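# Move one bottle from the cabinet onto the bench

## Task

Take exactly one bottle out of the cabinet and leave it standing upright on the bench, while the remaining two bottles stay inside the cabinet.

## Robot and tools

Robot: two six-joint arms, left_arm and right_arm, each on its own carriage on a single floor track. Each arm carries a 140 mm two-finger gripper. Fingers on left_arm can fold when pushed near the palm or pressed tip-first into a surface, so grip with the outer quarter of its pads. Fingers on right_arm stay rigid.

Scene frame, in metres: origin at table-top height (z = 0), +z up, +x the direction the arms face, +y to the arms' left. The track runs along y at x = 0. The table edge is at x = 0.17. left_rail is always the carriage at larger y. Each arm's base sits at x = 0, y = its carriage position, z = 0.04. end_effector_position is the point between the closed pads. The fingers point along the gripper's +z and open along its y. Fingertips reach about 33 mm beyond that point (9 mm when fully open).

execute_actions: argument actions is a list holding one action, or empty. An empty list returns images and the scene number. An action can hold rows, steps, until, left_rail and right_rail. rows is up to 15 rows, one per control step (1/30 s). Every row has 18 numbers in [-1, 1]: the left arm's 9, then the right arm's 9. Each arm's 9 are: shoulder pan, shoulder lift, elbow, wrist 1, wrist 2, wrist 3, then gripper position, force_limit, speed. The six joint numbers are offsets from that arm's Joint targets as they stood when the call began, not from the previous row. They are scaled so 1.0 equals 1.481 rad for pan and lift and 2.222 rad for the other four. Sending the same offset in a later call moves the joint further. Gripper position is absolute: +1 is 140 mm open, about -0.8 brings the pads together, -1 closes until blocked. force_limit runs from -1 (about 14 N) to +1 (about 58 N). speed runs from -1 (about 30 mm/s) to +1 (about 250 mm/s); faster closes squeeze harder. To leave a gripper unchanged, repeat its last three numbers, since 0 counts as a command. steps is 1 to 450, default 15, and at least one per row. After the last row each arm keeps heading for that row's target. Rail commands: position_m is an absolute spot on the track, -0.8 to 1.5 for left_rail and -1.5 to 0.8 for right_rail. speed_m_s is 0.01 to 1 and acceleration_factor is 0.1 to 1. {"stop": true} brakes a carriage. until ends the action early on rail fields, e.g. {"left_rail": {"position_status": ["!=", "moving"]}}, or on {"all": {"status": "ended"}}. cameras: list of names, ["all"] or []. Any out-of-range value or unknown name rejects the whole call.

move: target is one 18-number row in the same layout, or a list of up to 15 rows. All joint numbers are offsets from the current Joint targets, including in every later row of a list. speed is the top joint speed in rad/s, 0.01 to 3.14, default 0.5. blend is in rad and rounds corners in a list; 0 means stop at each target. stop_force is optional, 4 to 120 N, and ends an arm's path when its wrist sensor feels that much push; pair it with a slow speed. zero defaults to true and re-zeroes before the move. blocking=false returns early; then call wait or stop before sending anything else. The result adds a move: line, e.g. done, off_target, held, fault. A target set beyond a firm contact can trigger a fault.

wait: seconds 0 to 10. stop: brakes a running move; it does not stop carriages. zoom_image: camera (cam_high, cam_low, cam_front, cam_side, cam_left_wrist, cam_right_wrist) and region [x0, y0, x1, y1] in image pixels, at most 504 by 504, from the latest images. zero_wrist_force: arm. read_manual: licence text only. finished_scene: scene number; it cannot be undone.

Order for a drive: send position_m, then run an action that waits on position_status != moving. Let the carriage arrive before steering its gripper to a scene point or ending the scene. A carriage carries its arm's targets along with it. Keep carriages about 0.78 m or more apart.

Result lines: Joint positions and Joint targets list per arm the rail in m, then six joints in rad. Joint velocities may read within noise. Tool commands gives gripper commands. object_status: 0 moving, 1 blocked while opening, 2 blocked while closing (check for 2 after a grip), 3 reached target or pads met. position_measured is in counts: 3 open, 230 pads touching. Wrist force and torque are in the gripper's own axes. Rail position_status can be moving, done, contact_stop, time_out, stopped, stopped_with_arm, stopped_for_other_arm or stopped_for_other_carriage. position_answer not_taken means resend. Other lines: joint sent to its limit; joint command not followed (a clearance check blocked the arm); MOTOR HOT.

Avoid: dropping or letting go of a moving bottle; knocking the other two bottles; anything falling off the table or onto the track or the metal strip. Do not hit fixed or heavy objects hard, and avoid outside forces near 150 N or joint torques at their limits (pan and lift 287, elbow 130, wrists 46.9 N m); either stops the arm for 10 s. Any contact or squeeze between the two arms can fail the scene. Do not hold loads far out for long, since motors overheat. Move slowly near contact.

Each tool is called after "Request:" in YAML: its name, and indented under it one key for each argument.

## Session

Request:
execute_actions:
  actions: []

Scene clock: 0.00 s.
left_arm: end_effector_position=(+0.3563, +1.0875, +0.5790) position_measured=3 object_status=3 end_effector_quat_wxyz=(+0.000, +0.000, +1.000, +0.000) | right_arm: end_effector_position=(+0.3563, -1.0431, +0.5790) position_measured=3 object_status=3 end_effector_quat_wxyz=(+0.000, +0.000, +1.000, +0.000)
Joint positions: left_arm=[1.009 -0.281 -2.157 1.821 -1.235 -1.571 -0.28] | right_arm=[-1.122 -0.28 -2.157 1.821 -1.235 -1.571 -0.28]
Joint velocities: within noise
Joint torques (N m): no reading
Wrist force (N): no reading
Wrist torque (N m): no reading
Wrist force, peak (N): no reading
Joint targets: left_arm=[1.009 -0.281 -2.157 1.821 -1.235 -1.571 -0.280] | right_arm=[-1.122 -0.280 -2.157 1.821 -1.235 -1.571 -0.280]
Tool commands: left_gripper/position=+1.0 left_gripper/force_limit=+1.0 left_gripper/speed=+1.0 right_gripper/position=+1.0 right_gripper/force_limit=+1.0 right_gripper/speed=+1.0
left_rail: position_m=1.009 position_status=done
right_rail: position_m=-1.122 position_status=done

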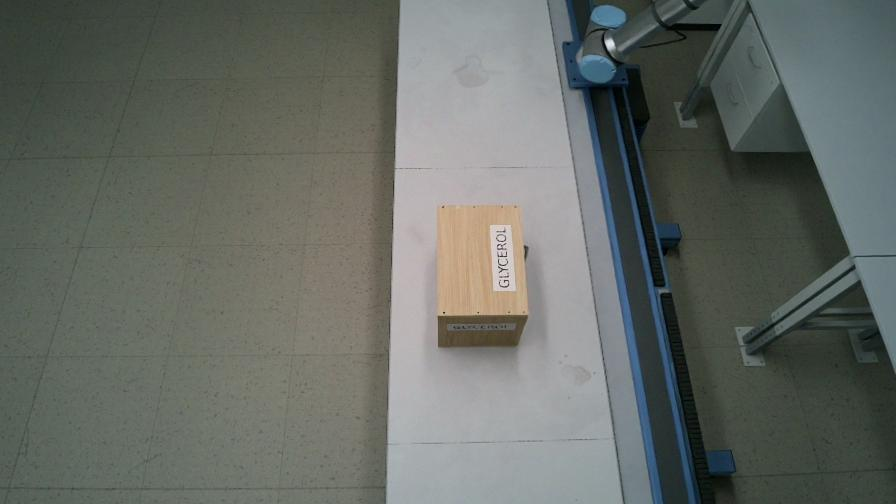

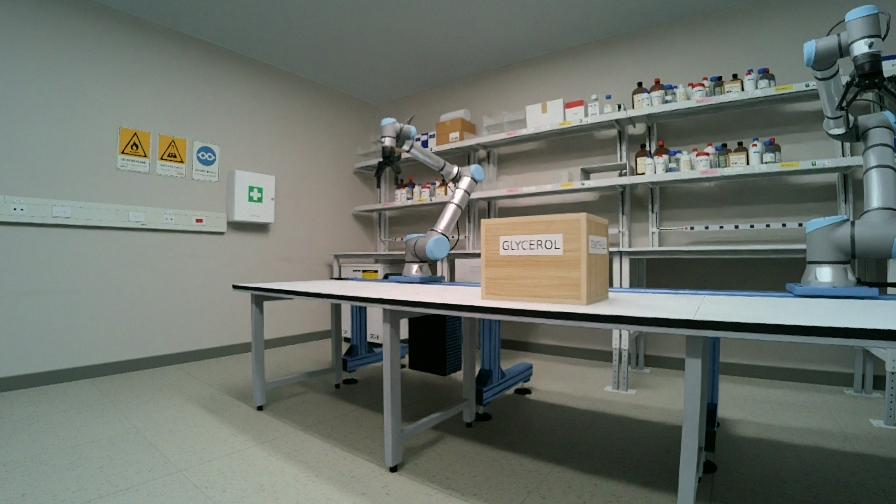

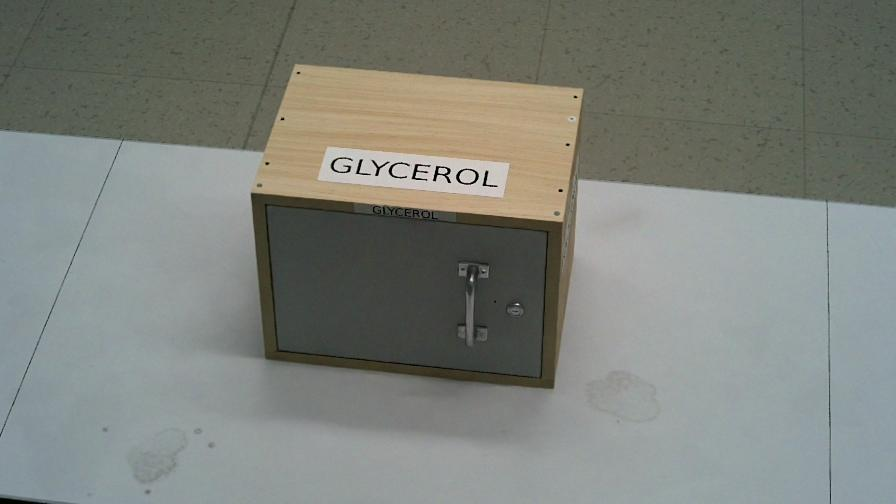

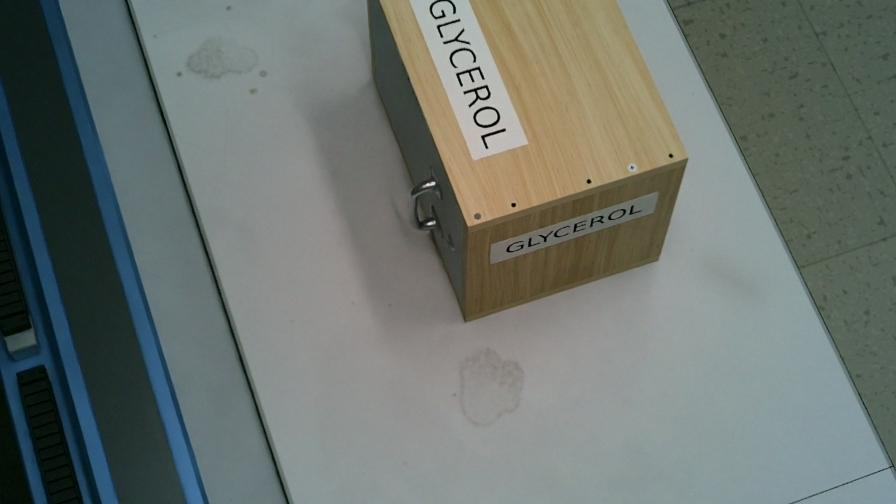

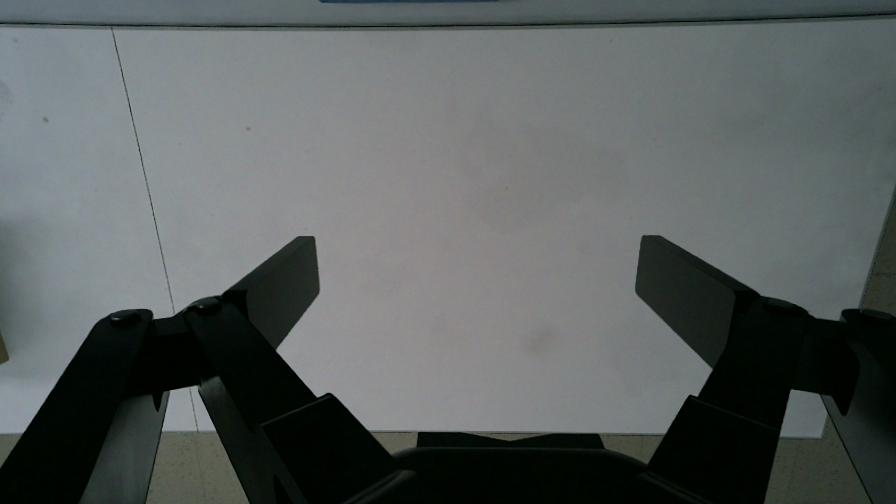

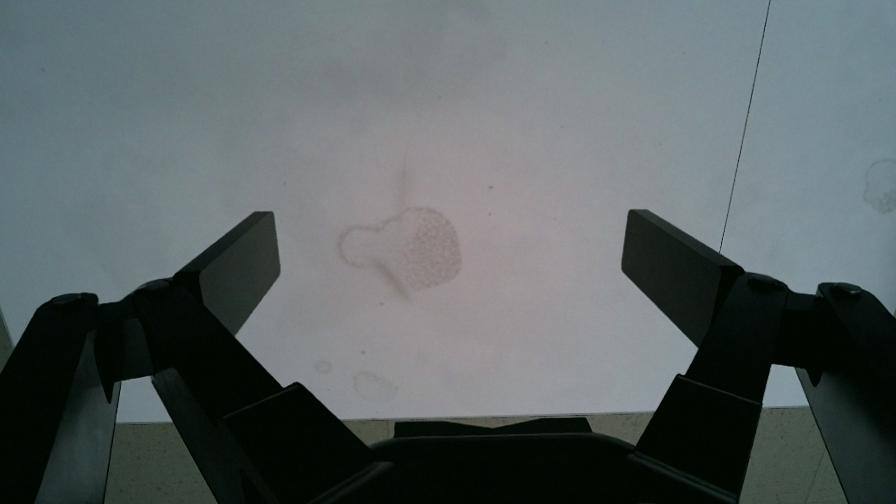

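Request:
zoom_image:
  camera: "cam_front"
  region: [230, 50, 610, 400]

Request:
zoom_image:
  camera: "cam_side"
  region: [330, 0, 720, 340]

Request:
zoom_image:
  camera: "cam_front"
  region: [430, 200, 590, 400]

Scaled by 1.326 from the camera's 896x504 image, which has a finer 1280x720 frame.

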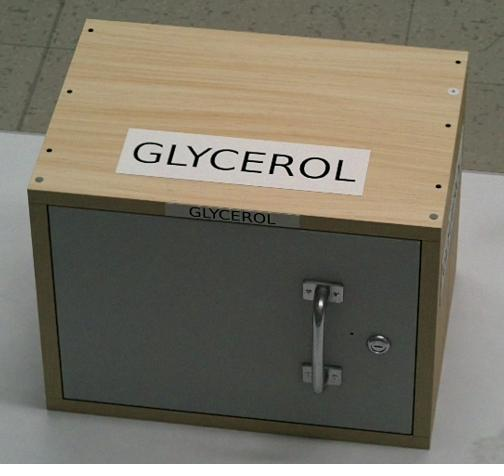

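Scaled by 1.292 from the camera's 896x504 image, which has a finer 1280x720 frame.

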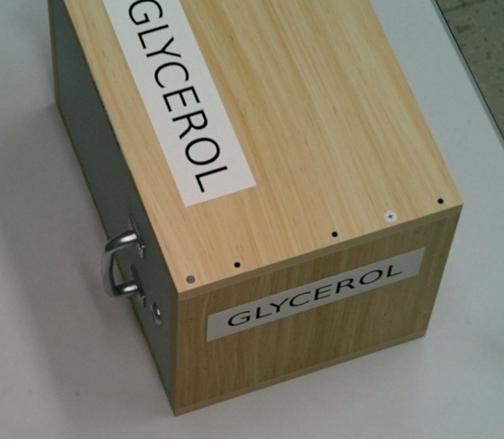

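Scaled by 2.520 from the camera's 896x504 image, which has a finer 1280x720 frame.

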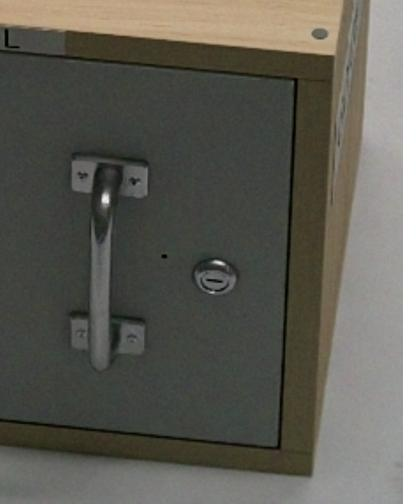

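Request:
execute_actions:
  actions:
    - {"right_rail": {"position_m": -0.65, "speed_m_s": 0.5, "acceleration_factor": 0.5}, "steps": 150, "until": {"right_rail": {"position_status": ["!=", "moving"]}}}

Scene clock: 204.33 s.
left_arm: end_effector_position=(+0.3563, +1.0875, +0.5790) position_measured=3 object_status=3 end_effector_quat_wxyz=(+0.000, +0.000, +1.000, +0.000) | right_arm: end_effector_position=(+0.3563, -0.5714, +0.5790) position_measured=3 object_status=3 end_effector_quat_wxyz=(+0.000, +0.000, +1.000, +0.000)
Joint positions: left_arm=[1.009 -0.281 -2.157 1.821 -1.235 -1.571 -0.28] | right_arm=[-0.65 -0.28 -2.157 1.821 -1.235 -1.571 -0.281]
Joint torques (N m): left_arm=[0.27 -1.4 -47.67 -4.33 -0.25 -0.08] | right_arm=[0.38 3.69 -51.1 -4.48 -0.2 -0.07]
Wrist force (N): left_arm=[-0.1 0.1 -0.2] | right_arm=[-0.3 0.2 -0.2]
Wrist torque (N m): left_arm=[0.02 0.02 0.00] | right_arm=[0.04 0.06 0.00]
Wrist force, peak (N): left_arm=[0.3 -0.4 0.3] | right_arm=[0.1 -2.2 0.1]
Joint targets: left_arm=[1.009 -0.281 -2.157 1.821 -1.235 -1.571 -0.280] | right_arm=[-0.650 -0.280 -2.157 1.821 -1.235 -1.571 -0.280]
Tool commands: left_gripper/position=+1.0 left_gripper/force_limit=+1.0 left_gripper/speed=+1.0 right_gripper/position=+1.0 right_gripper/force_limit=+1.0 right_gripper/speed=+1.0
left_rail: position_m=1.009 position_status=done
right_rail: position_m=-0.650 speed_m_s=0.50 position_status=done

Request:
move:
  target: [0,0,0,0,0,0,1,1,1, 0.999,0,0,0.707,-0.795,0.126,0,1,1]
  speed: 1.2

Scene clock: 217.07 s.
left_arm: end_effector_position=(+0.3563, +1.0875, +0.5790) position_measured=3 object_status=3 end_effector_quat_wxyz=(+0.000, +0.000, +1.000, +0.000) | right_arm: end_effector_position=(+0.1536, -0.6651, +0.6666) position_measured=129 object_status=3 end_effector_quat_wxyz=(-0.277, -0.372, +0.784, -0.412)
Joint positions: left_arm=[1.009 -0.281 -2.157 1.821 -1.235 -1.571 -0.28] | right_arm=[-0.65 0.409 -2.157 1.821 -0.504 -2.391 -0.148]
Joint torques (N m): left_arm=[1.05 -1.79 -48.53 -4.28 -0.72 -0.02] | right_arm=[-21.56 23.12 -47.94 -4.48 0.3 -2.93]
Wrist force (N): left_arm=[0.0 -0.1 0.0] | right_arm=[1.7 -0.9 1.8]
Wrist torque (N m): left_arm=[-0.02 0.00 0.00] | right_arm=[-0.24 -0.02 0.38]
Wrist force, peak (N): left_arm=[-0.4 0.3 -0.3] | right_arm=[5.7 3.6 -0.4]
Joint targets: left_arm=[1.009 -0.281 -2.157 1.821 -1.235 -1.571 -0.280] | right_arm=[-0.650 0.409 -2.157 1.821 -0.504 -2.391 -0.148]
left_rail: position_m=1.009 position_status=done
right_rail: position_m=-0.650 speed_m_s=0.50 position_status=done
move: held (right_arm; a check stopped the path); limits=held; right_arm: the wrist 2 is farthest, 0.947 rad from its target
joint command not followed: on one or more control steps a check withheld the commanded joint targets of the right arm, and it was not sent them on those steps.
cause: the commanded joint targets, or the way to them, would bring two parts of the arm too close to each other (its gripper and another part of the arm, with joints 5 (wrist 1) to 7 (wrist 3) between them, 19 mm apart when it was first held).

Request:
move:
  target:
    - [0,0,0,0,0,0,1,1,1, 0.6516,0,0,-0.329,-0.426,0.0666,0,1,1]
    - [0,0,0,0,0,0,1,1,1, 0.6516,0.7178,0.144,-0.2448,-0.426,0.0666,0,1,1]
  speed: 1.2
  blend: [0.1,0]
  cameras: ["cam_right_wrist","cam_front"]

Scene clock: 229.43 s.
left_arm: end_effector_position=(+0.3563, +1.0875, +0.5790) position_measured=3 object_status=3 end_effector_quat_wxyz=(+0.000, +0.000, +1.000, +0.000) | right_arm: end_effector_position=(+0.2091, -0.6444, +0.6892) position_measured=129 object_status=3 end_effector_quat_wxyz=(-0.178, -0.411, +0.752, -0.483)
Joint positions: left_arm=[1.009 -0.281 -2.157 1.821 -1.235 -1.571 -0.28] | right_arm=[-0.65 0.543 -2.157 1.821 -0.608 -2.523 -0.126]
Joint torques (N m): left_arm=[-0.37 -2.23 -47.47 -4.43 -0.34 -0.08] | right_arm=[-18.99 11.98 -43.55 0.23 -0.24 -3.08]
Wrist force (N): left_arm=[-0.3 0.0 -0.2] | right_arm=[1.2 -1.0 2.1]
Wrist torque (N m): left_arm=[-0.01 0.07 0.00] | right_arm=[-0.21 0.08 0.37]
Wrist force, peak (N): left_arm=[-0.1 0.3 -0.5] | right_arm=[0.6 -4.1 -6.2]
Joint targets: left_arm=[1.009 -0.281 -2.157 1.821 -1.235 -1.571 -0.280] | right_arm=[-0.650 0.543 -2.157 1.821 -0.608 -2.522 -0.126]
left_rail: position_m=1.009 position_status=done
right_rail: position_m=-0.650 speed_m_s=0.50 position_status=done
move: held (right_arm; a check stopped the path); path passed 0 of 2 targets; limits=held; right_arm: the shoulder lift is farthest, 1.063 rad from its target
joint command not followed: on one or more control steps a check withheld the commanded joint targets of the right arm, and it was not sent them on those steps.
cause: the commanded joint targets, or the way to them, would bring two parts of the arm too close to each other (its gripper and another part of the arm, with joints 5 (wrist 1) to 7 (wrist 3) between them, 14 mm apart when it was first held).
camera_calibration:
cam_right_wrist: T_world_to_cam=[[-0.801693, 0.216286, -0.557233, 0.69384], [0.514244, 0.724782, -0.458525, 0.670184], [0.3047, -0.65415, -0.692276, 0.177398], [0, 0, 0, 1]] pos_world=[0.157556, -0.51976, 0.816735]
Images, in order (width x height): cam_front 896x504, cam_right_wrist 896x504.

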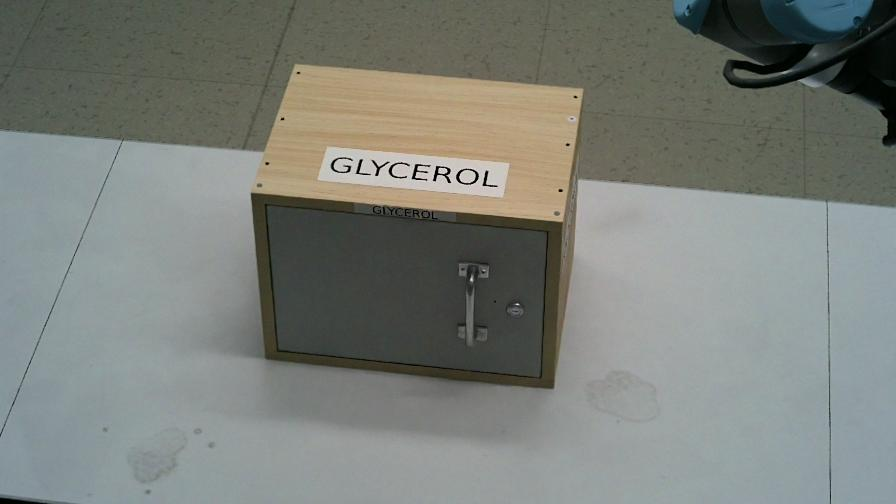

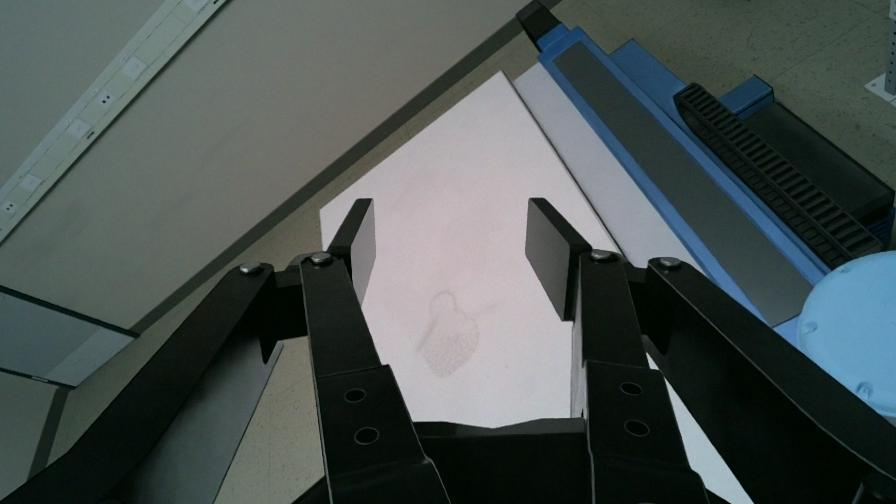

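Request:
execute_actions:
  actions:
    - {"right_rail": {"position_m": -0.55}, "steps": 90, "until": {"right_rail": {"position_status": ["!=", "moving"]}}}

Request:
move:
  target:
    - [0,0,0,0,0,0,1,1,1, 0,0,0,-0.3114,0,0,0,1,1]
    - [0,0,0,0,0,0,1,1,1, 0.4227,0,0,-0.3114,-0.4401,-0.9131,0,1,1]
    - [0,0,0,0,0,0,1,1,1, 0.4227,0.5253,0.0999,0.4851,-0.6337,-0.9131,0,1,1]
  speed: 1.2
  blend: [0.1,0.1,0]
  cameras: ["cam_right_wrist","cam_front"]

Scene clock: 367.00 s.
left_arm: end_effector_position=(+0.3563, +1.0875, +0.5790) position_measured=3 object_status=3 end_effector_quat_wxyz=(+0.000, +0.000, +1.000, +0.000) | right_arm: end_effector_position=(+0.2090, -0.5445, +0.6892) position_measured=129 object_status=3 end_effector_quat_wxyz=(-0.178, -0.411, +0.752, -0.483)
Joint positions: left_arm=[1.009 -0.281 -2.157 1.821 -1.235 -1.571 -0.28] | right_arm=[-0.55 0.543 -2.157 1.821 -0.608 -2.522 -0.126]
Joint torques (N m): left_arm=[0.14 0.44 -48.7 -4.4 -0.41 -0.11] | right_arm=[-15.98 3.04 -44.31 -1.66 -0.99 -3.11]
Wrist force (N): left_arm=[0.1 0.0 -0.2] | right_arm=[1.4 -0.9 2.0]
Wrist torque (N m): left_arm=[0.00 -0.01 0.00] | right_arm=[-0.19 0.04 0.37]
Wrist force, peak (N): left_arm=[-0.1 -0.2 -0.6] | right_arm=[2.4 -1.2 3.9]
Joint targets: left_arm=[1.009 -0.281 -2.157 1.821 -1.235 -1.571 -0.280] | right_arm=[-0.550 0.543 -2.157 1.821 -0.608 -2.522 -0.126]
Tool commands: left_gripper/position=+1.0 left_gripper/force_limit=+1.0 left_gripper/speed=+1.0 right_gripper/position=+0.0 right_gripper/force_limit=+1.0 right_gripper/speed=+1.0
left_rail: position_m=1.009 position_status=done
right_rail: position_m=-0.550 speed_m_s=0.50 position_status=done

Scene clock: 368.67 s.
left_arm: end_effector_position=(+0.3563, +1.0875, +0.5790) position_measured=3 object_status=3 end_effector_quat_wxyz=(+0.000, +0.000, +1.000, +0.000) | right_arm: end_effector_position=(+0.3378, -0.4649, +0.7450) position_measured=129 object_status=3 end_effector_quat_wxyz=(+0.101, -0.342, +0.805, -0.475)
Joint positions: left_arm=[1.009 -0.281 -2.157 1.821 -1.235 -1.571 -0.28] | right_arm=[-0.55 0.582 -2.157 1.821 -1.282 -2.583 -0.248]
Joint torques (N m): left_arm=[0.38 -2.65 -47.71 -4.41 -0.24 0.09] | right_arm=[-19.79 12.01 -48.94 -1.85 -0.79 2.57]
Wrist force (N): left_arm=[0.3 0.0 -0.3] | right_arm=[0.3 -1.4 1.8]
Wrist torque (N m): left_arm=[-0.01 -0.07 0.00] | right_arm=[-0.12 0.06 -0.03]
Wrist force, peak (N): left_arm=[0.2 -0.1 -0.5] | right_arm=[2.6 -3.8 -0.6]
Joint targets: left_arm=[1.009 -0.281 -2.157 1.821 -1.235 -1.571 -0.280] | right_arm=[-0.550 0.582 -2.157 1.821 -1.282 -2.583 -0.247]
left_rail: position_m=1.009 position_status=done
right_rail: position_m=-0.550 speed_m_s=0.50 position_status=done
move: held (right_arm; a check stopped the path); path passed 1 of 3 targets; limits=held; right_arm: the wrist 3 is farthest, 1.907 rad from its target
joint command not followed: on one or more control steps a check withheld the commanded joint targets of the right arm, and it was not sent them on those steps.
cause: the commanded joint targets, or the way to them, would bring two parts of the arm too close to each other (its gripper and another part of the arm, with joints 5 (wrist 1) to 7 (wrist 3) between them, 8 mm apart when it was first held).
camera_calibration:
cam_right_wrist: T_world_to_cam=[[-0.47919, 0.328004, -0.814119, 0.923619], [0.526609, 0.849494, 0.0322937, 0.187652], [0.702182, -0.413248, -0.579799, 0.188043], [0, 0, 0, 1]] pos_world=[0.211729, -0.384651, 0.854903]
Images, in order (width x height): cam_front 896x504, cam_right_wrist 896x504.

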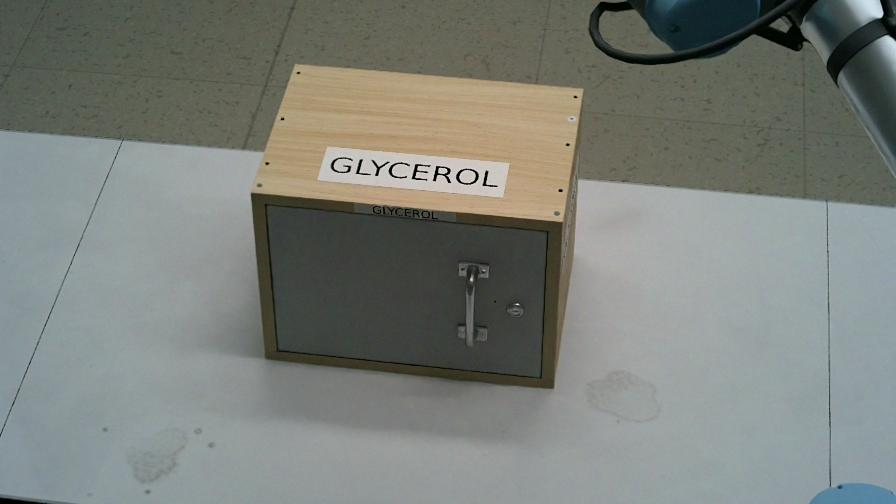

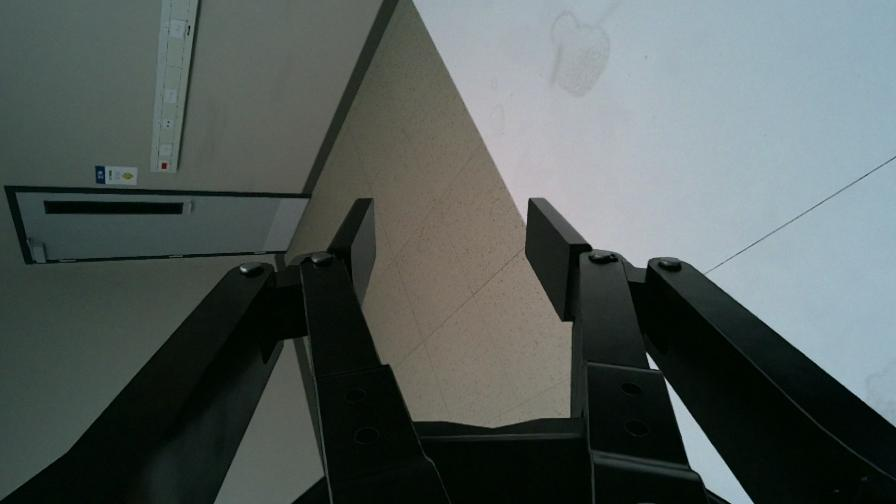

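Request:
move:
  target:
    - [0,0,0,0,0,0,1,1,1, 0,0,0,0,0.3974,0,0,1,1]
    - [0,0,0,0,0,0,1,1,1, 0,0,0,0,0.3974,-0.8587,0,1,1]
    - [0,0,0,0,0,0,1,1,1, 0.3964,0,0,0,-0.6062,-0.8587,0,1,1]
    - [0,0,0,0,0,0,1,1,1, 0.3964,0.5253,0.0999,0.7885,-0.6062,-0.8587,0,1,1]
  speed: 1.4
  blend: [0.1,0.1,0.1,0]
  cameras: ["cam_right_wrist","cam_front"]

Scene clock: 389.47 s.
left_arm: end_effector_position=(+0.3563, +1.0875, +0.5790) position_measured=3 object_status=3 end_effector_quat_wxyz=(+0.000, +0.000, +1.000, +0.000) | right_arm: end_effector_position=(+0.2796, -0.0597, +0.2002) position_measured=129 object_status=3 end_effector_quat_wxyz=(+0.423, +0.000, +0.906, +0.000)
Joint positions: left_arm=[1.009 -0.281 -2.157 1.821 -1.235 -1.571 -0.28] | right_arm=[-0.55 1.169 -1.379 2.043 0.47 -3.93 -2.155]
Joint torques (N m): left_arm=[-1.2 2.33 -47.66 -4.23 -0.5 0.33] | right_arm=[19.79 -26.06 -27.64 6.66 0.31 -2.7]
Wrist force (N): left_arm=[0.1 0.1 -0.2] | right_arm=[-2.3 -0.2 1.5]
Wrist torque (N m): left_arm=[0.01 -0.01 0.00] | right_arm=[-0.01 0.26 -0.04]
Wrist force, peak (N): left_arm=[0.5 0.2 -0.3] | right_arm=[1.8 6.4 7.9]
Joint targets: left_arm=[1.009 -0.281 -2.157 1.821 -1.235 -1.571 -0.280] | right_arm=[-0.550 1.169 -1.379 2.043 0.470 -3.930 -2.155]
left_rail: position_m=1.009 position_status=done
right_rail: position_m=-0.550 speed_m_s=0.50 position_status=done
move: done
camera_calibration:
cam_right_wrist: T_world_to_cam=[[-0.0328713, 0.99941, 0.00995234, 0.0696088], [0.33339, 0.00157695, 0.942788, -0.287247], [0.942216, 0.0343087, -0.333245, -0.00914493], [0, 0, 0, 1]] pos_world=[0.10667, -0.068801, 0.267073]
Images, in order (width x height): cam_front 896x504, cam_right_wrist 896x504.

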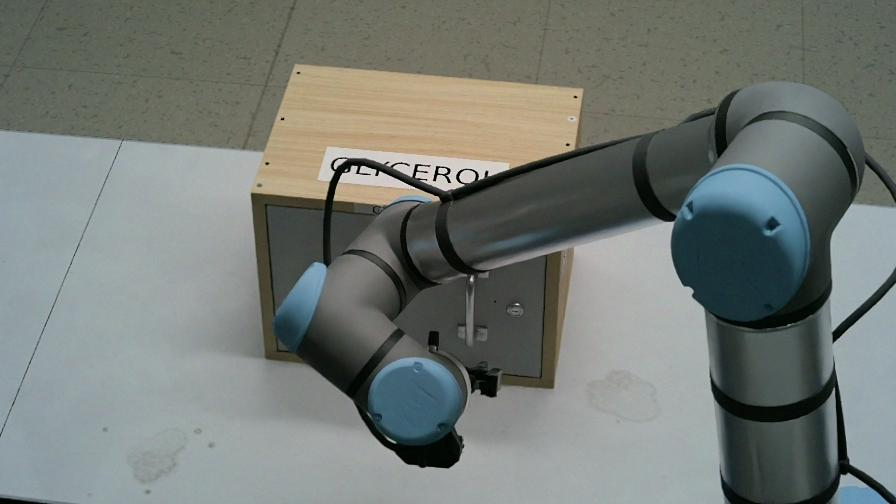

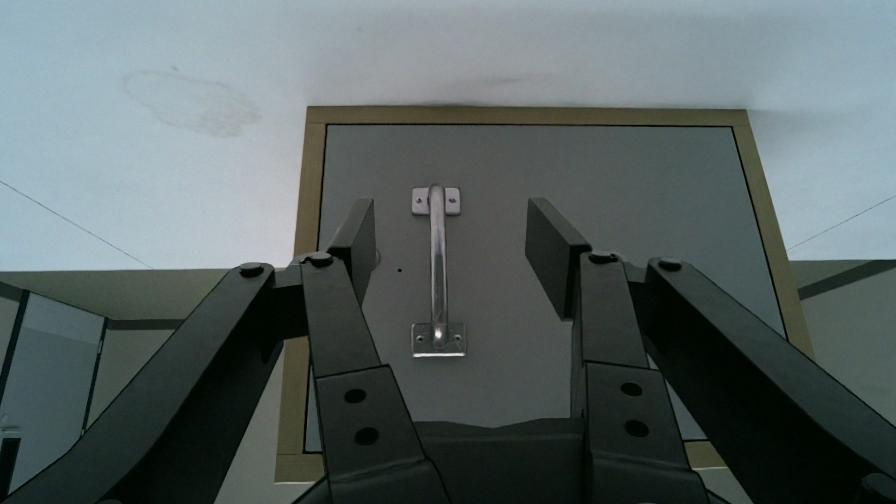

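Request:
move:
  target: [0,0,0,0,0,0,1,1,1, -0.1232,-0.0088,-0.0037,-0.0556,-0.0402,-0.097,0,1,1]
  speed: 0.6
  cameras: ["cam_right_wrist","cam_side"]

Request:
zoom_image:
  camera: "cam_side"
  region: [340, 100, 520, 260]

Scene clock: 452.37 s.
left_arm: end_effector_position=(+0.3563, +1.0875, +0.5790) position_measured=3 object_status=3 end_effector_quat_wxyz=(+0.000, +0.000, +1.000, +0.000) | right_arm: end_effector_position=(+0.3724, -0.0648, +0.1961) position_measured=129 object_status=3 end_effector_quat_wxyz=(+0.422, -0.001, +0.906, +0.000)
Joint positions: left_arm=[1.009 -0.281 -2.157 1.821 -1.235 -1.571 -0.28] | right_arm=[-0.55 0.987 -1.392 2.035 0.347 -4.02 -2.371]
Joint torques (N m): left_arm=[1.49 1.1 -46.86 -4.55 -0.33 0.34] | right_arm=[-22.3 -65.32 -42.64 0.45 -0.18 -3.2]
Wrist force (N): left_arm=[0.2 0.0 0.0] | right_arm=[-2.1 -0.2 1.5]
Wrist torque (N m): left_arm=[-0.01 -0.04 0.00] | right_arm=[-0.04 0.22 -0.03]
Wrist force, peak (N): left_arm=[0.0 0.2 -0.6] | right_arm=[-3.5 -0.6 3.2]
Joint targets: left_arm=[1.009 -0.281 -2.157 1.821 -1.235 -1.571 -0.280] | right_arm=[-0.550 0.987 -1.392 2.035 0.347 -4.020 -2.371]
left_rail: position_m=1.009 position_status=done
right_rail: position_m=-0.550 speed_m_s=0.50 position_status=done
move: done
camera_calibration:
cam_right_wrist: T_world_to_cam=[[-0.0329541, 0.999415, 0.00914858, 0.0779265], [0.333779, 0.00237688, 0.942648, -0.314328], [0.942075, 0.0341177, -0.333662, -0.0977492], [0, 0, 0, 1]] pos_world=[0.199571, -0.0737988, 0.262973]
Images, in order (width x height): cam_side 896x504, cam_right_wrist 896x504.

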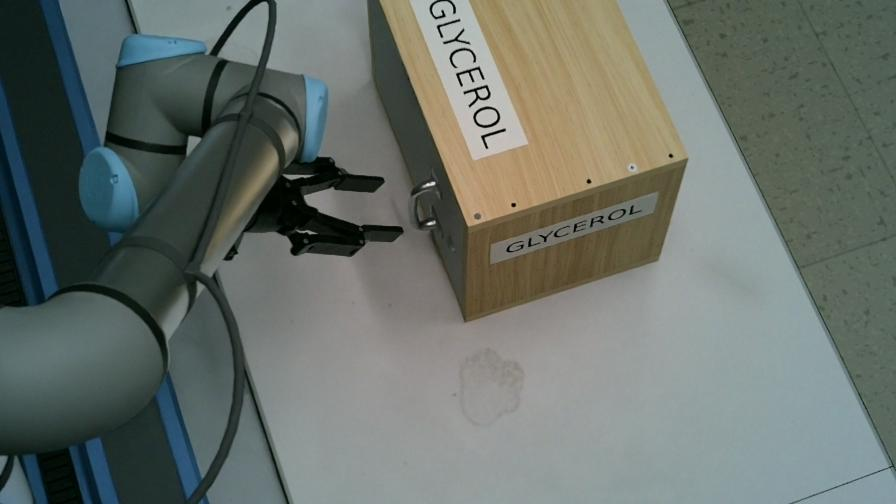

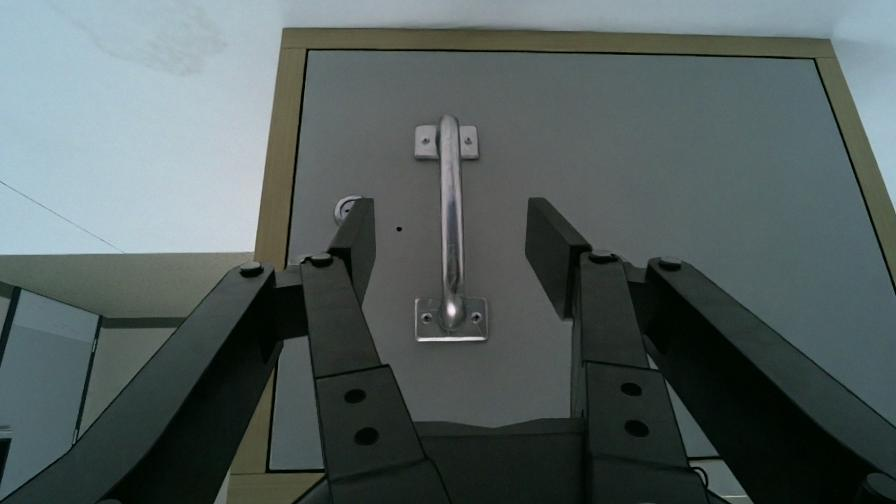

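Scaled by 2.800 from the camera's 896x504 image, which has a finer 1280x720 frame.

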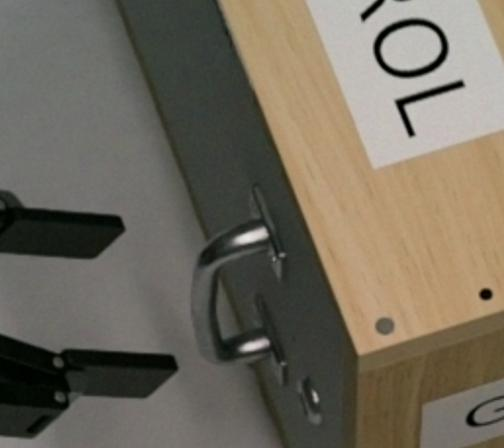

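Request:
move:
  target: [0,0,0,0,0,0,1,1,1, -0.0511,0.0306,0.0027,-0.0452,-0.0194,-0.0357,0,0,-1]
  speed: 0.08
  stop_force: 15
  cameras: ["cam_right_wrist","cam_side"]

Request:
zoom_image:
  camera: "cam_side"
  region: [340, 100, 520, 260]

Scene clock: 483.47 s.
left_arm: end_effector_position=(+0.3563, +1.0875, +0.5790) position_measured=3 object_status=3 end_effector_quat_wxyz=(+0.000, +0.000, +1.000, +0.000) | right_arm: end_effector_position=(+0.4164, -0.0649, +0.1626) position_measured=129 object_status=3 end_effector_quat_wxyz=(+0.422, -0.001, +0.906, +0.000)
Joint positions: left_arm=[1.009 -0.281 -2.157 1.821 -1.235 -1.571 -0.28] | right_arm=[-0.55 0.911 -1.346 2.041 0.246 -4.063 -2.45]
Joint torques (N m): left_arm=[1.13 1.28 -47.14 -4.32 -0.65 0.39] | right_arm=[-21.05 -30.18 -27.82 -0.17 -0.17 -3.01]
Wrist force (N): left_arm=[0.0 0.1 0.0] | right_arm=[-1.7 -0.4 1.3]
Wrist torque (N m): left_arm=[0.01 0.02 0.00] | right_arm=[-0.08 0.14 -0.03]
Wrist force, peak (N): left_arm=[0.2 0.4 -0.5] | right_arm=[-2.0 0.0 2.0]
Joint targets: left_arm=[1.009 -0.281 -2.157 1.821 -1.235 -1.571 -0.280] | right_arm=[-0.550 0.911 -1.346 2.041 0.246 -4.063 -2.450]
left_rail: position_m=1.009 position_status=done
right_rail: position_m=-0.550 speed_m_s=0.50 position_status=done
move: done
camera_calibration:
cam_right_wrist: T_world_to_cam=[[-0.0327965, 0.999422, 0.00899112, 0.0797806], [0.333953, 0.002479, 0.942586, -0.297456], [0.942019, 0.0339161, -0.333841, -0.150335], [0, 0, 0, 1]] pos_world=[0.243572, -0.0738983, 0.229473]
Images, in order (width x height): cam_side 896x504, cam_right_wrist 896x504.

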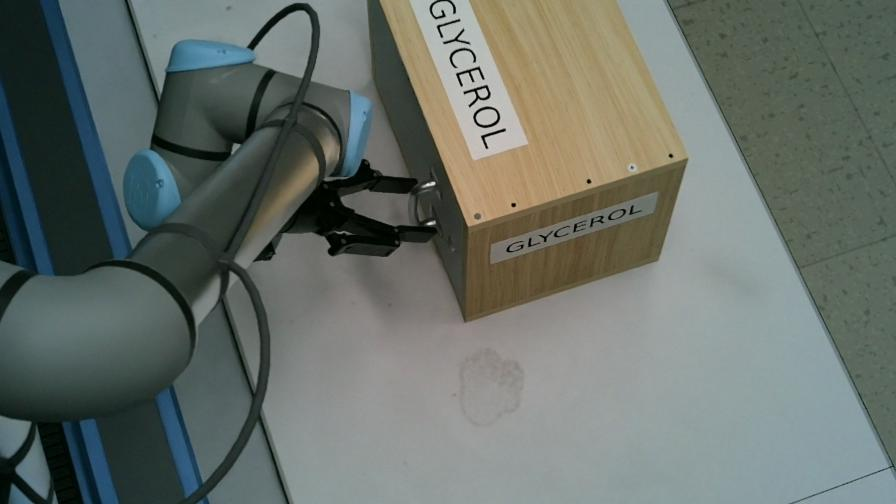

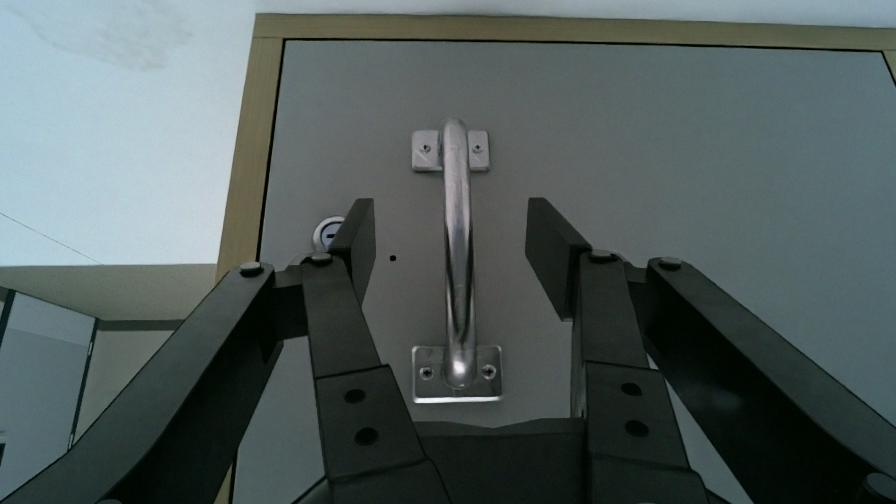

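Scaled by 2.800 from the camera's 896x504 image, which has a finer 1280x720 frame.

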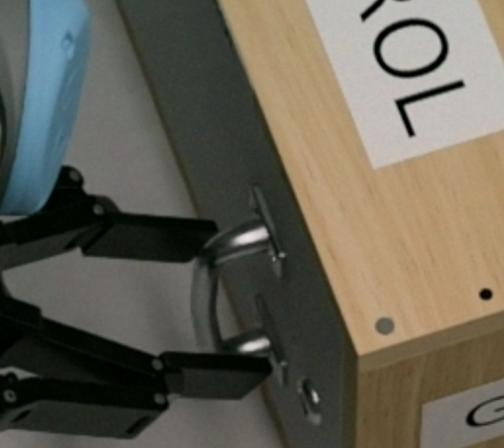

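Request:
execute_actions:
  actions:
    - {"rows": [[0,0,0,0,0,0,1,1,1, 0,0,0,0,0,0,-1,0,-1]], "steps": 100}
  cameras: ["cam_right_wrist"]

Scene clock: 493.40 s.
left_arm: end_effector_position=(+0.3563, +1.0875, +0.5790) position_measured=3 object_status=3 end_effector_quat_wxyz=(+0.000, +0.000, +1.000, +0.000) | right_arm: end_effector_position=(+0.4164, -0.0649, +0.1626) position_measured=214 object_status=2 end_effector_quat_wxyz=(+0.422, -0.001, +0.906, +0.000)
Joint positions: left_arm=[1.009 -0.281 -2.157 1.821 -1.235 -1.571 -0.28] | right_arm=[-0.55 0.911 -1.346 2.041 0.246 -4.063 -2.45]
Joint torques (N m): left_arm=[-0.18 1.01 -47.31 -4.45 -0.42 0.41] | right_arm=[-18.9 -33.75 -28.18 8.85 6.05 -2.31]
Wrist force (N): left_arm=[-0.1 0.1 -0.2] | right_arm=[-3.5 16.2 4.2]
Wrist torque (N m): left_arm=[0.01 0.03 0.00] | right_arm=[-0.16 0.14 -0.20]
Wrist force, peak (N): left_arm=[0.4 0.5 -0.5] | right_arm=[-2.3 20.0 2.1]
Joint targets: left_arm=[1.009 -0.281 -2.157 1.821 -1.235 -1.571 -0.280] | right_arm=[-0.550 0.911 -1.346 2.041 0.246 -4.063 -2.450]
left_rail: position_m=1.009 position_status=done
right_rail: position_m=-0.550 speed_m_s=0.50 position_status=done
camera_calibration:
cam_right_wrist: T_world_to_cam=[[-0.0327965, 0.999422, 0.00899112, 0.0798805], [0.333953, 0.002479, 0.942586, -0.297456], [0.942019, 0.0339161, -0.333841, -0.150332], [0, 0, 0, 1]] pos_world=[0.243572, -0.0739983, 0.229473]
Images, in order (width x height): cam_right_wrist 896x504.

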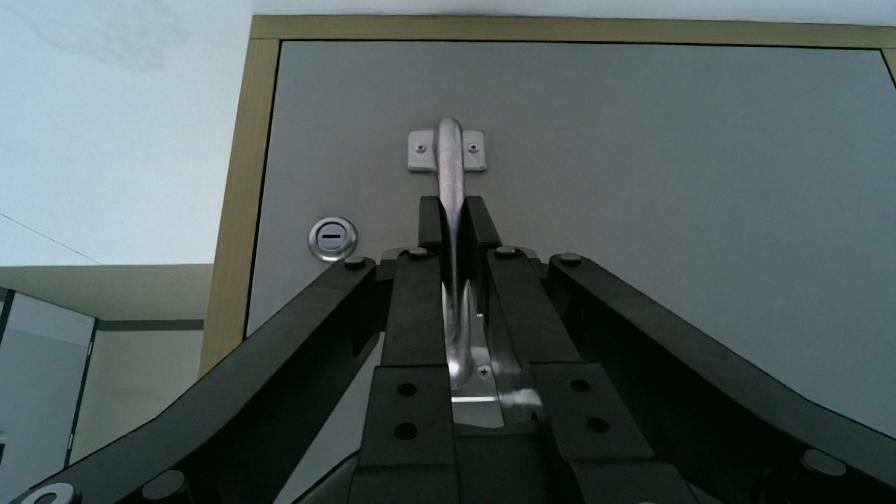

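Request:
move:
  target: [0,0,0,0,0,0,1,1,1, 0.0628,0.0319,-0.0166,0.0466,0.0398,0.08,-1,0,-1]
  speed: 0.12
  stop_force: 60
  cameras: ["cam_right_wrist"]

Scene clock: 544.93 s.
left_arm: end_effector_position=(+0.3563, +1.0875, +0.5790) position_measured=3 object_status=3 end_effector_quat_wxyz=(+0.000, +0.000, +1.000, +0.000) | right_arm: end_effector_position=(+0.3791, -0.0564, +0.1624) position_measured=214 object_status=2 end_effector_quat_wxyz=(+0.422, +0.031, +0.906, -0.015)
Joint positions: left_arm=[1.009 -0.281 -2.157 1.821 -1.235 -1.571 -0.28] | right_arm=[-0.55 1.004 -1.299 2.004 0.35 -3.974 -2.273]
Joint torques (N m): left_arm=[1.14 3.29 -47.59 -4.36 -0.55 0.81] | right_arm=[26.66 -25.98 -46.69 1.62 -2.04 2.68]
Wrist force (N): left_arm=[0.3 0.0 -0.3] | right_arm=[-8.9 -16.9 -5.4]
Wrist torque (N m): left_arm=[0.00 -0.05 0.00] | right_arm=[0.53 0.02 -0.19]
Wrist force, peak (N): left_arm=[0.3 0.6 -0.2] | right_arm=[-28.6 -31.9 -25.1]
Joint targets: left_arm=[1.009 -0.281 -2.157 1.821 -1.235 -1.571 -0.280] | right_arm=[-0.550 1.004 -1.299 2.004 0.350 -3.974 -2.273]
left_rail: position_m=1.009 position_status=done
right_rail: position_m=-0.550 speed_m_s=0.50 position_status=done
move: done
camera_calibration:
cam_right_wrist: T_world_to_cam=[[0.0366996, 0.999285, 0.00903879, 0.0437771], [0.333312, -0.0207671, 0.942588, -0.285986], [0.942102, -0.0315798, -0.333836, -0.119216], [0, 0, 0, 1]] pos_world=[0.206029, -0.0534498, 0.229373]
Images, in order (width x height): cam_right_wrist 896x504.

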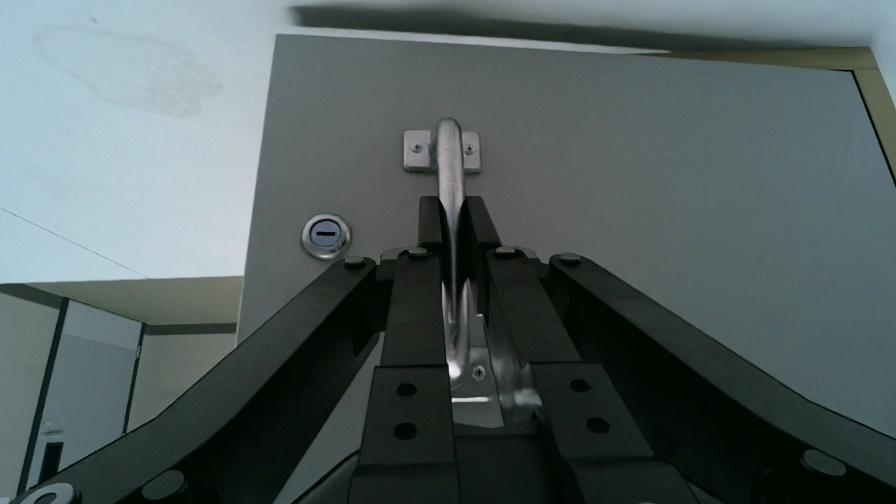

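Request:
move:
  target:
    - [0,0,0,0,0,0,1,1,1, 0.0587,0.0402,-0.0225,0.0579,0.0307,0.0891,-1,0,-1]
    - [0,0,0,0,0,0,1,1,1, 0.1123,0.0876,-0.0518,0.1258,0.0508,0.1841,-1,0,-1]
  speed: 0.2
  blend: [0.03,0]
  stop_force: 60
  cameras: ["cam_right_wrist"]

Scene clock: 580.43 s.
left_arm: end_effector_position=(+0.3563, +1.0875, +0.5790) position_measured=3 object_status=3 end_effector_quat_wxyz=(+0.000, +0.000, +1.000, +0.000) | right_arm: end_effector_position=(+0.3099, -0.0276, +0.1627) position_measured=214 object_status=2 end_effector_quat_wxyz=(+0.420, +0.094, +0.901, -0.044)
Joint positions: left_arm=[1.009 -0.281 -2.157 1.821 -1.235 -1.571 -0.28] | right_arm=[-0.55 1.171 -1.169 1.889 0.63 -3.861 -1.864]
Joint torques (N m): left_arm=[0.81 4.64 -46.57 -4.85 -0.47 0.72] | right_arm=[21.34 -42.15 -31.07 11.51 4.68 2.58]
Wrist force (N): left_arm=[0.3 0.0 -0.1] | right_arm=[-3.7 12.1 9.6]
Wrist torque (N m): left_arm=[-0.01 -0.06 0.00] | right_arm=[-0.13 0.14 -0.12]
Wrist force, peak (N): left_arm=[0.0 0.4 -0.6] | right_arm=[-27.4 -23.9 -24.8]
Joint targets: left_arm=[1.009 -0.281 -2.157 1.821 -1.235 -1.571 -0.280] | right_arm=[-0.550 1.171 -1.169 1.889 0.630 -3.861 -1.864]
left_rail: position_m=1.009 position_status=done
right_rail: position_m=-0.550 speed_m_s=0.50 position_status=done
move: done
camera_calibration:
cam_right_wrist: T_world_to_cam=[[0.176002, 0.984349, 0.00897599, -0.02606], [0.326761, -0.0670214, 0.942728, -0.26186], [0.928574, -0.162989, -0.333443, -0.052555], [0, 0, 0, 1]] pos_world=[0.138954, -0.000463969, 0.229572]
Images, in order (width x height): cam_right_wrist 896x504.

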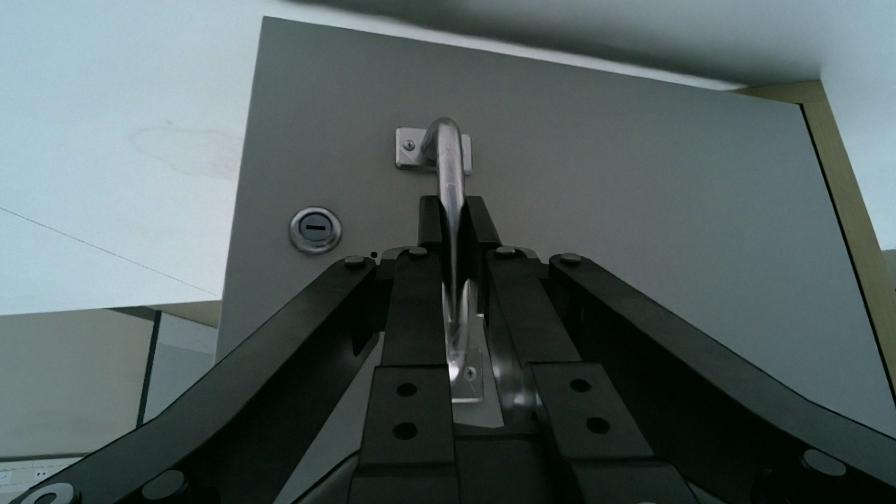

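Request:
move:
  target:
    - [0,0,0,0,0,0,1,1,1, 0.0463,0.0523,-0.036,0.0731,0.0088,0.0947,-1,0,-1]
    - [0,0,0,0,0,0,1,1,1, 0.0836,0.1032,-0.0752,0.1452,0.0082,0.1819,-1,0,-1]
  speed: 0.2
  blend: [0.03,0]
  stop_force: 60
  cameras: ["cam_right_wrist"]

Scene clock: 607.13 s.
left_arm: end_effector_position=(+0.3563, +1.0875, +0.5790) position_measured=3 object_status=3 end_effector_quat_wxyz=(+0.000, +0.000, +1.000, +0.000) | right_arm: end_effector_position=(+0.2516, +0.0225, +0.1626) position_measured=214 object_status=2 end_effector_quat_wxyz=(+0.416, +0.157, +0.893, -0.074)
Joint positions: left_arm=[1.009 -0.281 -2.157 1.821 -1.235 -1.571 -0.28] | right_arm=[-0.55 1.295 -1.017 1.722 0.952 -3.843 -1.459]
Joint torques (N m): left_arm=[-0.21 3.24 -47.71 -4.57 -0.75 0.52] | right_arm=[26.2 -48.29 -30.25 10.34 -1.88 2.62]
Wrist force (N): left_arm=[-0.1 0.1 -0.3] | right_arm=[-10.5 11.3 6.1]
Wrist torque (N m): left_arm=[0.00 0.02 0.00] | right_arm=[-0.27 0.02 0.03]
Wrist force, peak (N): left_arm=[0.4 0.6 -0.3] | right_arm=[-9.9 -21.8 -13.3]
Joint targets: left_arm=[1.009 -0.281 -2.157 1.821 -1.235 -1.571 -0.280] | right_arm=[-0.550 1.295 -1.017 1.722 0.952 -3.843 -1.459]
left_rail: position_m=1.009 position_status=done
right_rail: position_m=-0.550 speed_m_s=0.50 position_status=done
move: done
camera_calibration:
cam_right_wrist: T_world_to_cam=[[0.311106, 0.950336, 0.00866275, -0.0982429], [0.314357, -0.111503, 0.942734, -0.235148], [0.896879, -0.290567, -0.333434, 0.0205104], [0, 0, 0, 1]] pos_world=[0.0860892, 0.0731037, 0.229372]
Images, in order (width x height): cam_right_wrist 896x504.

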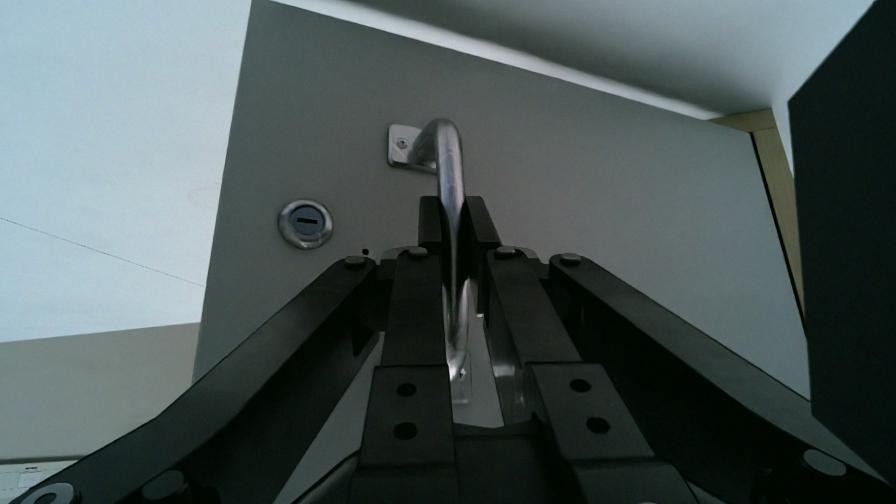

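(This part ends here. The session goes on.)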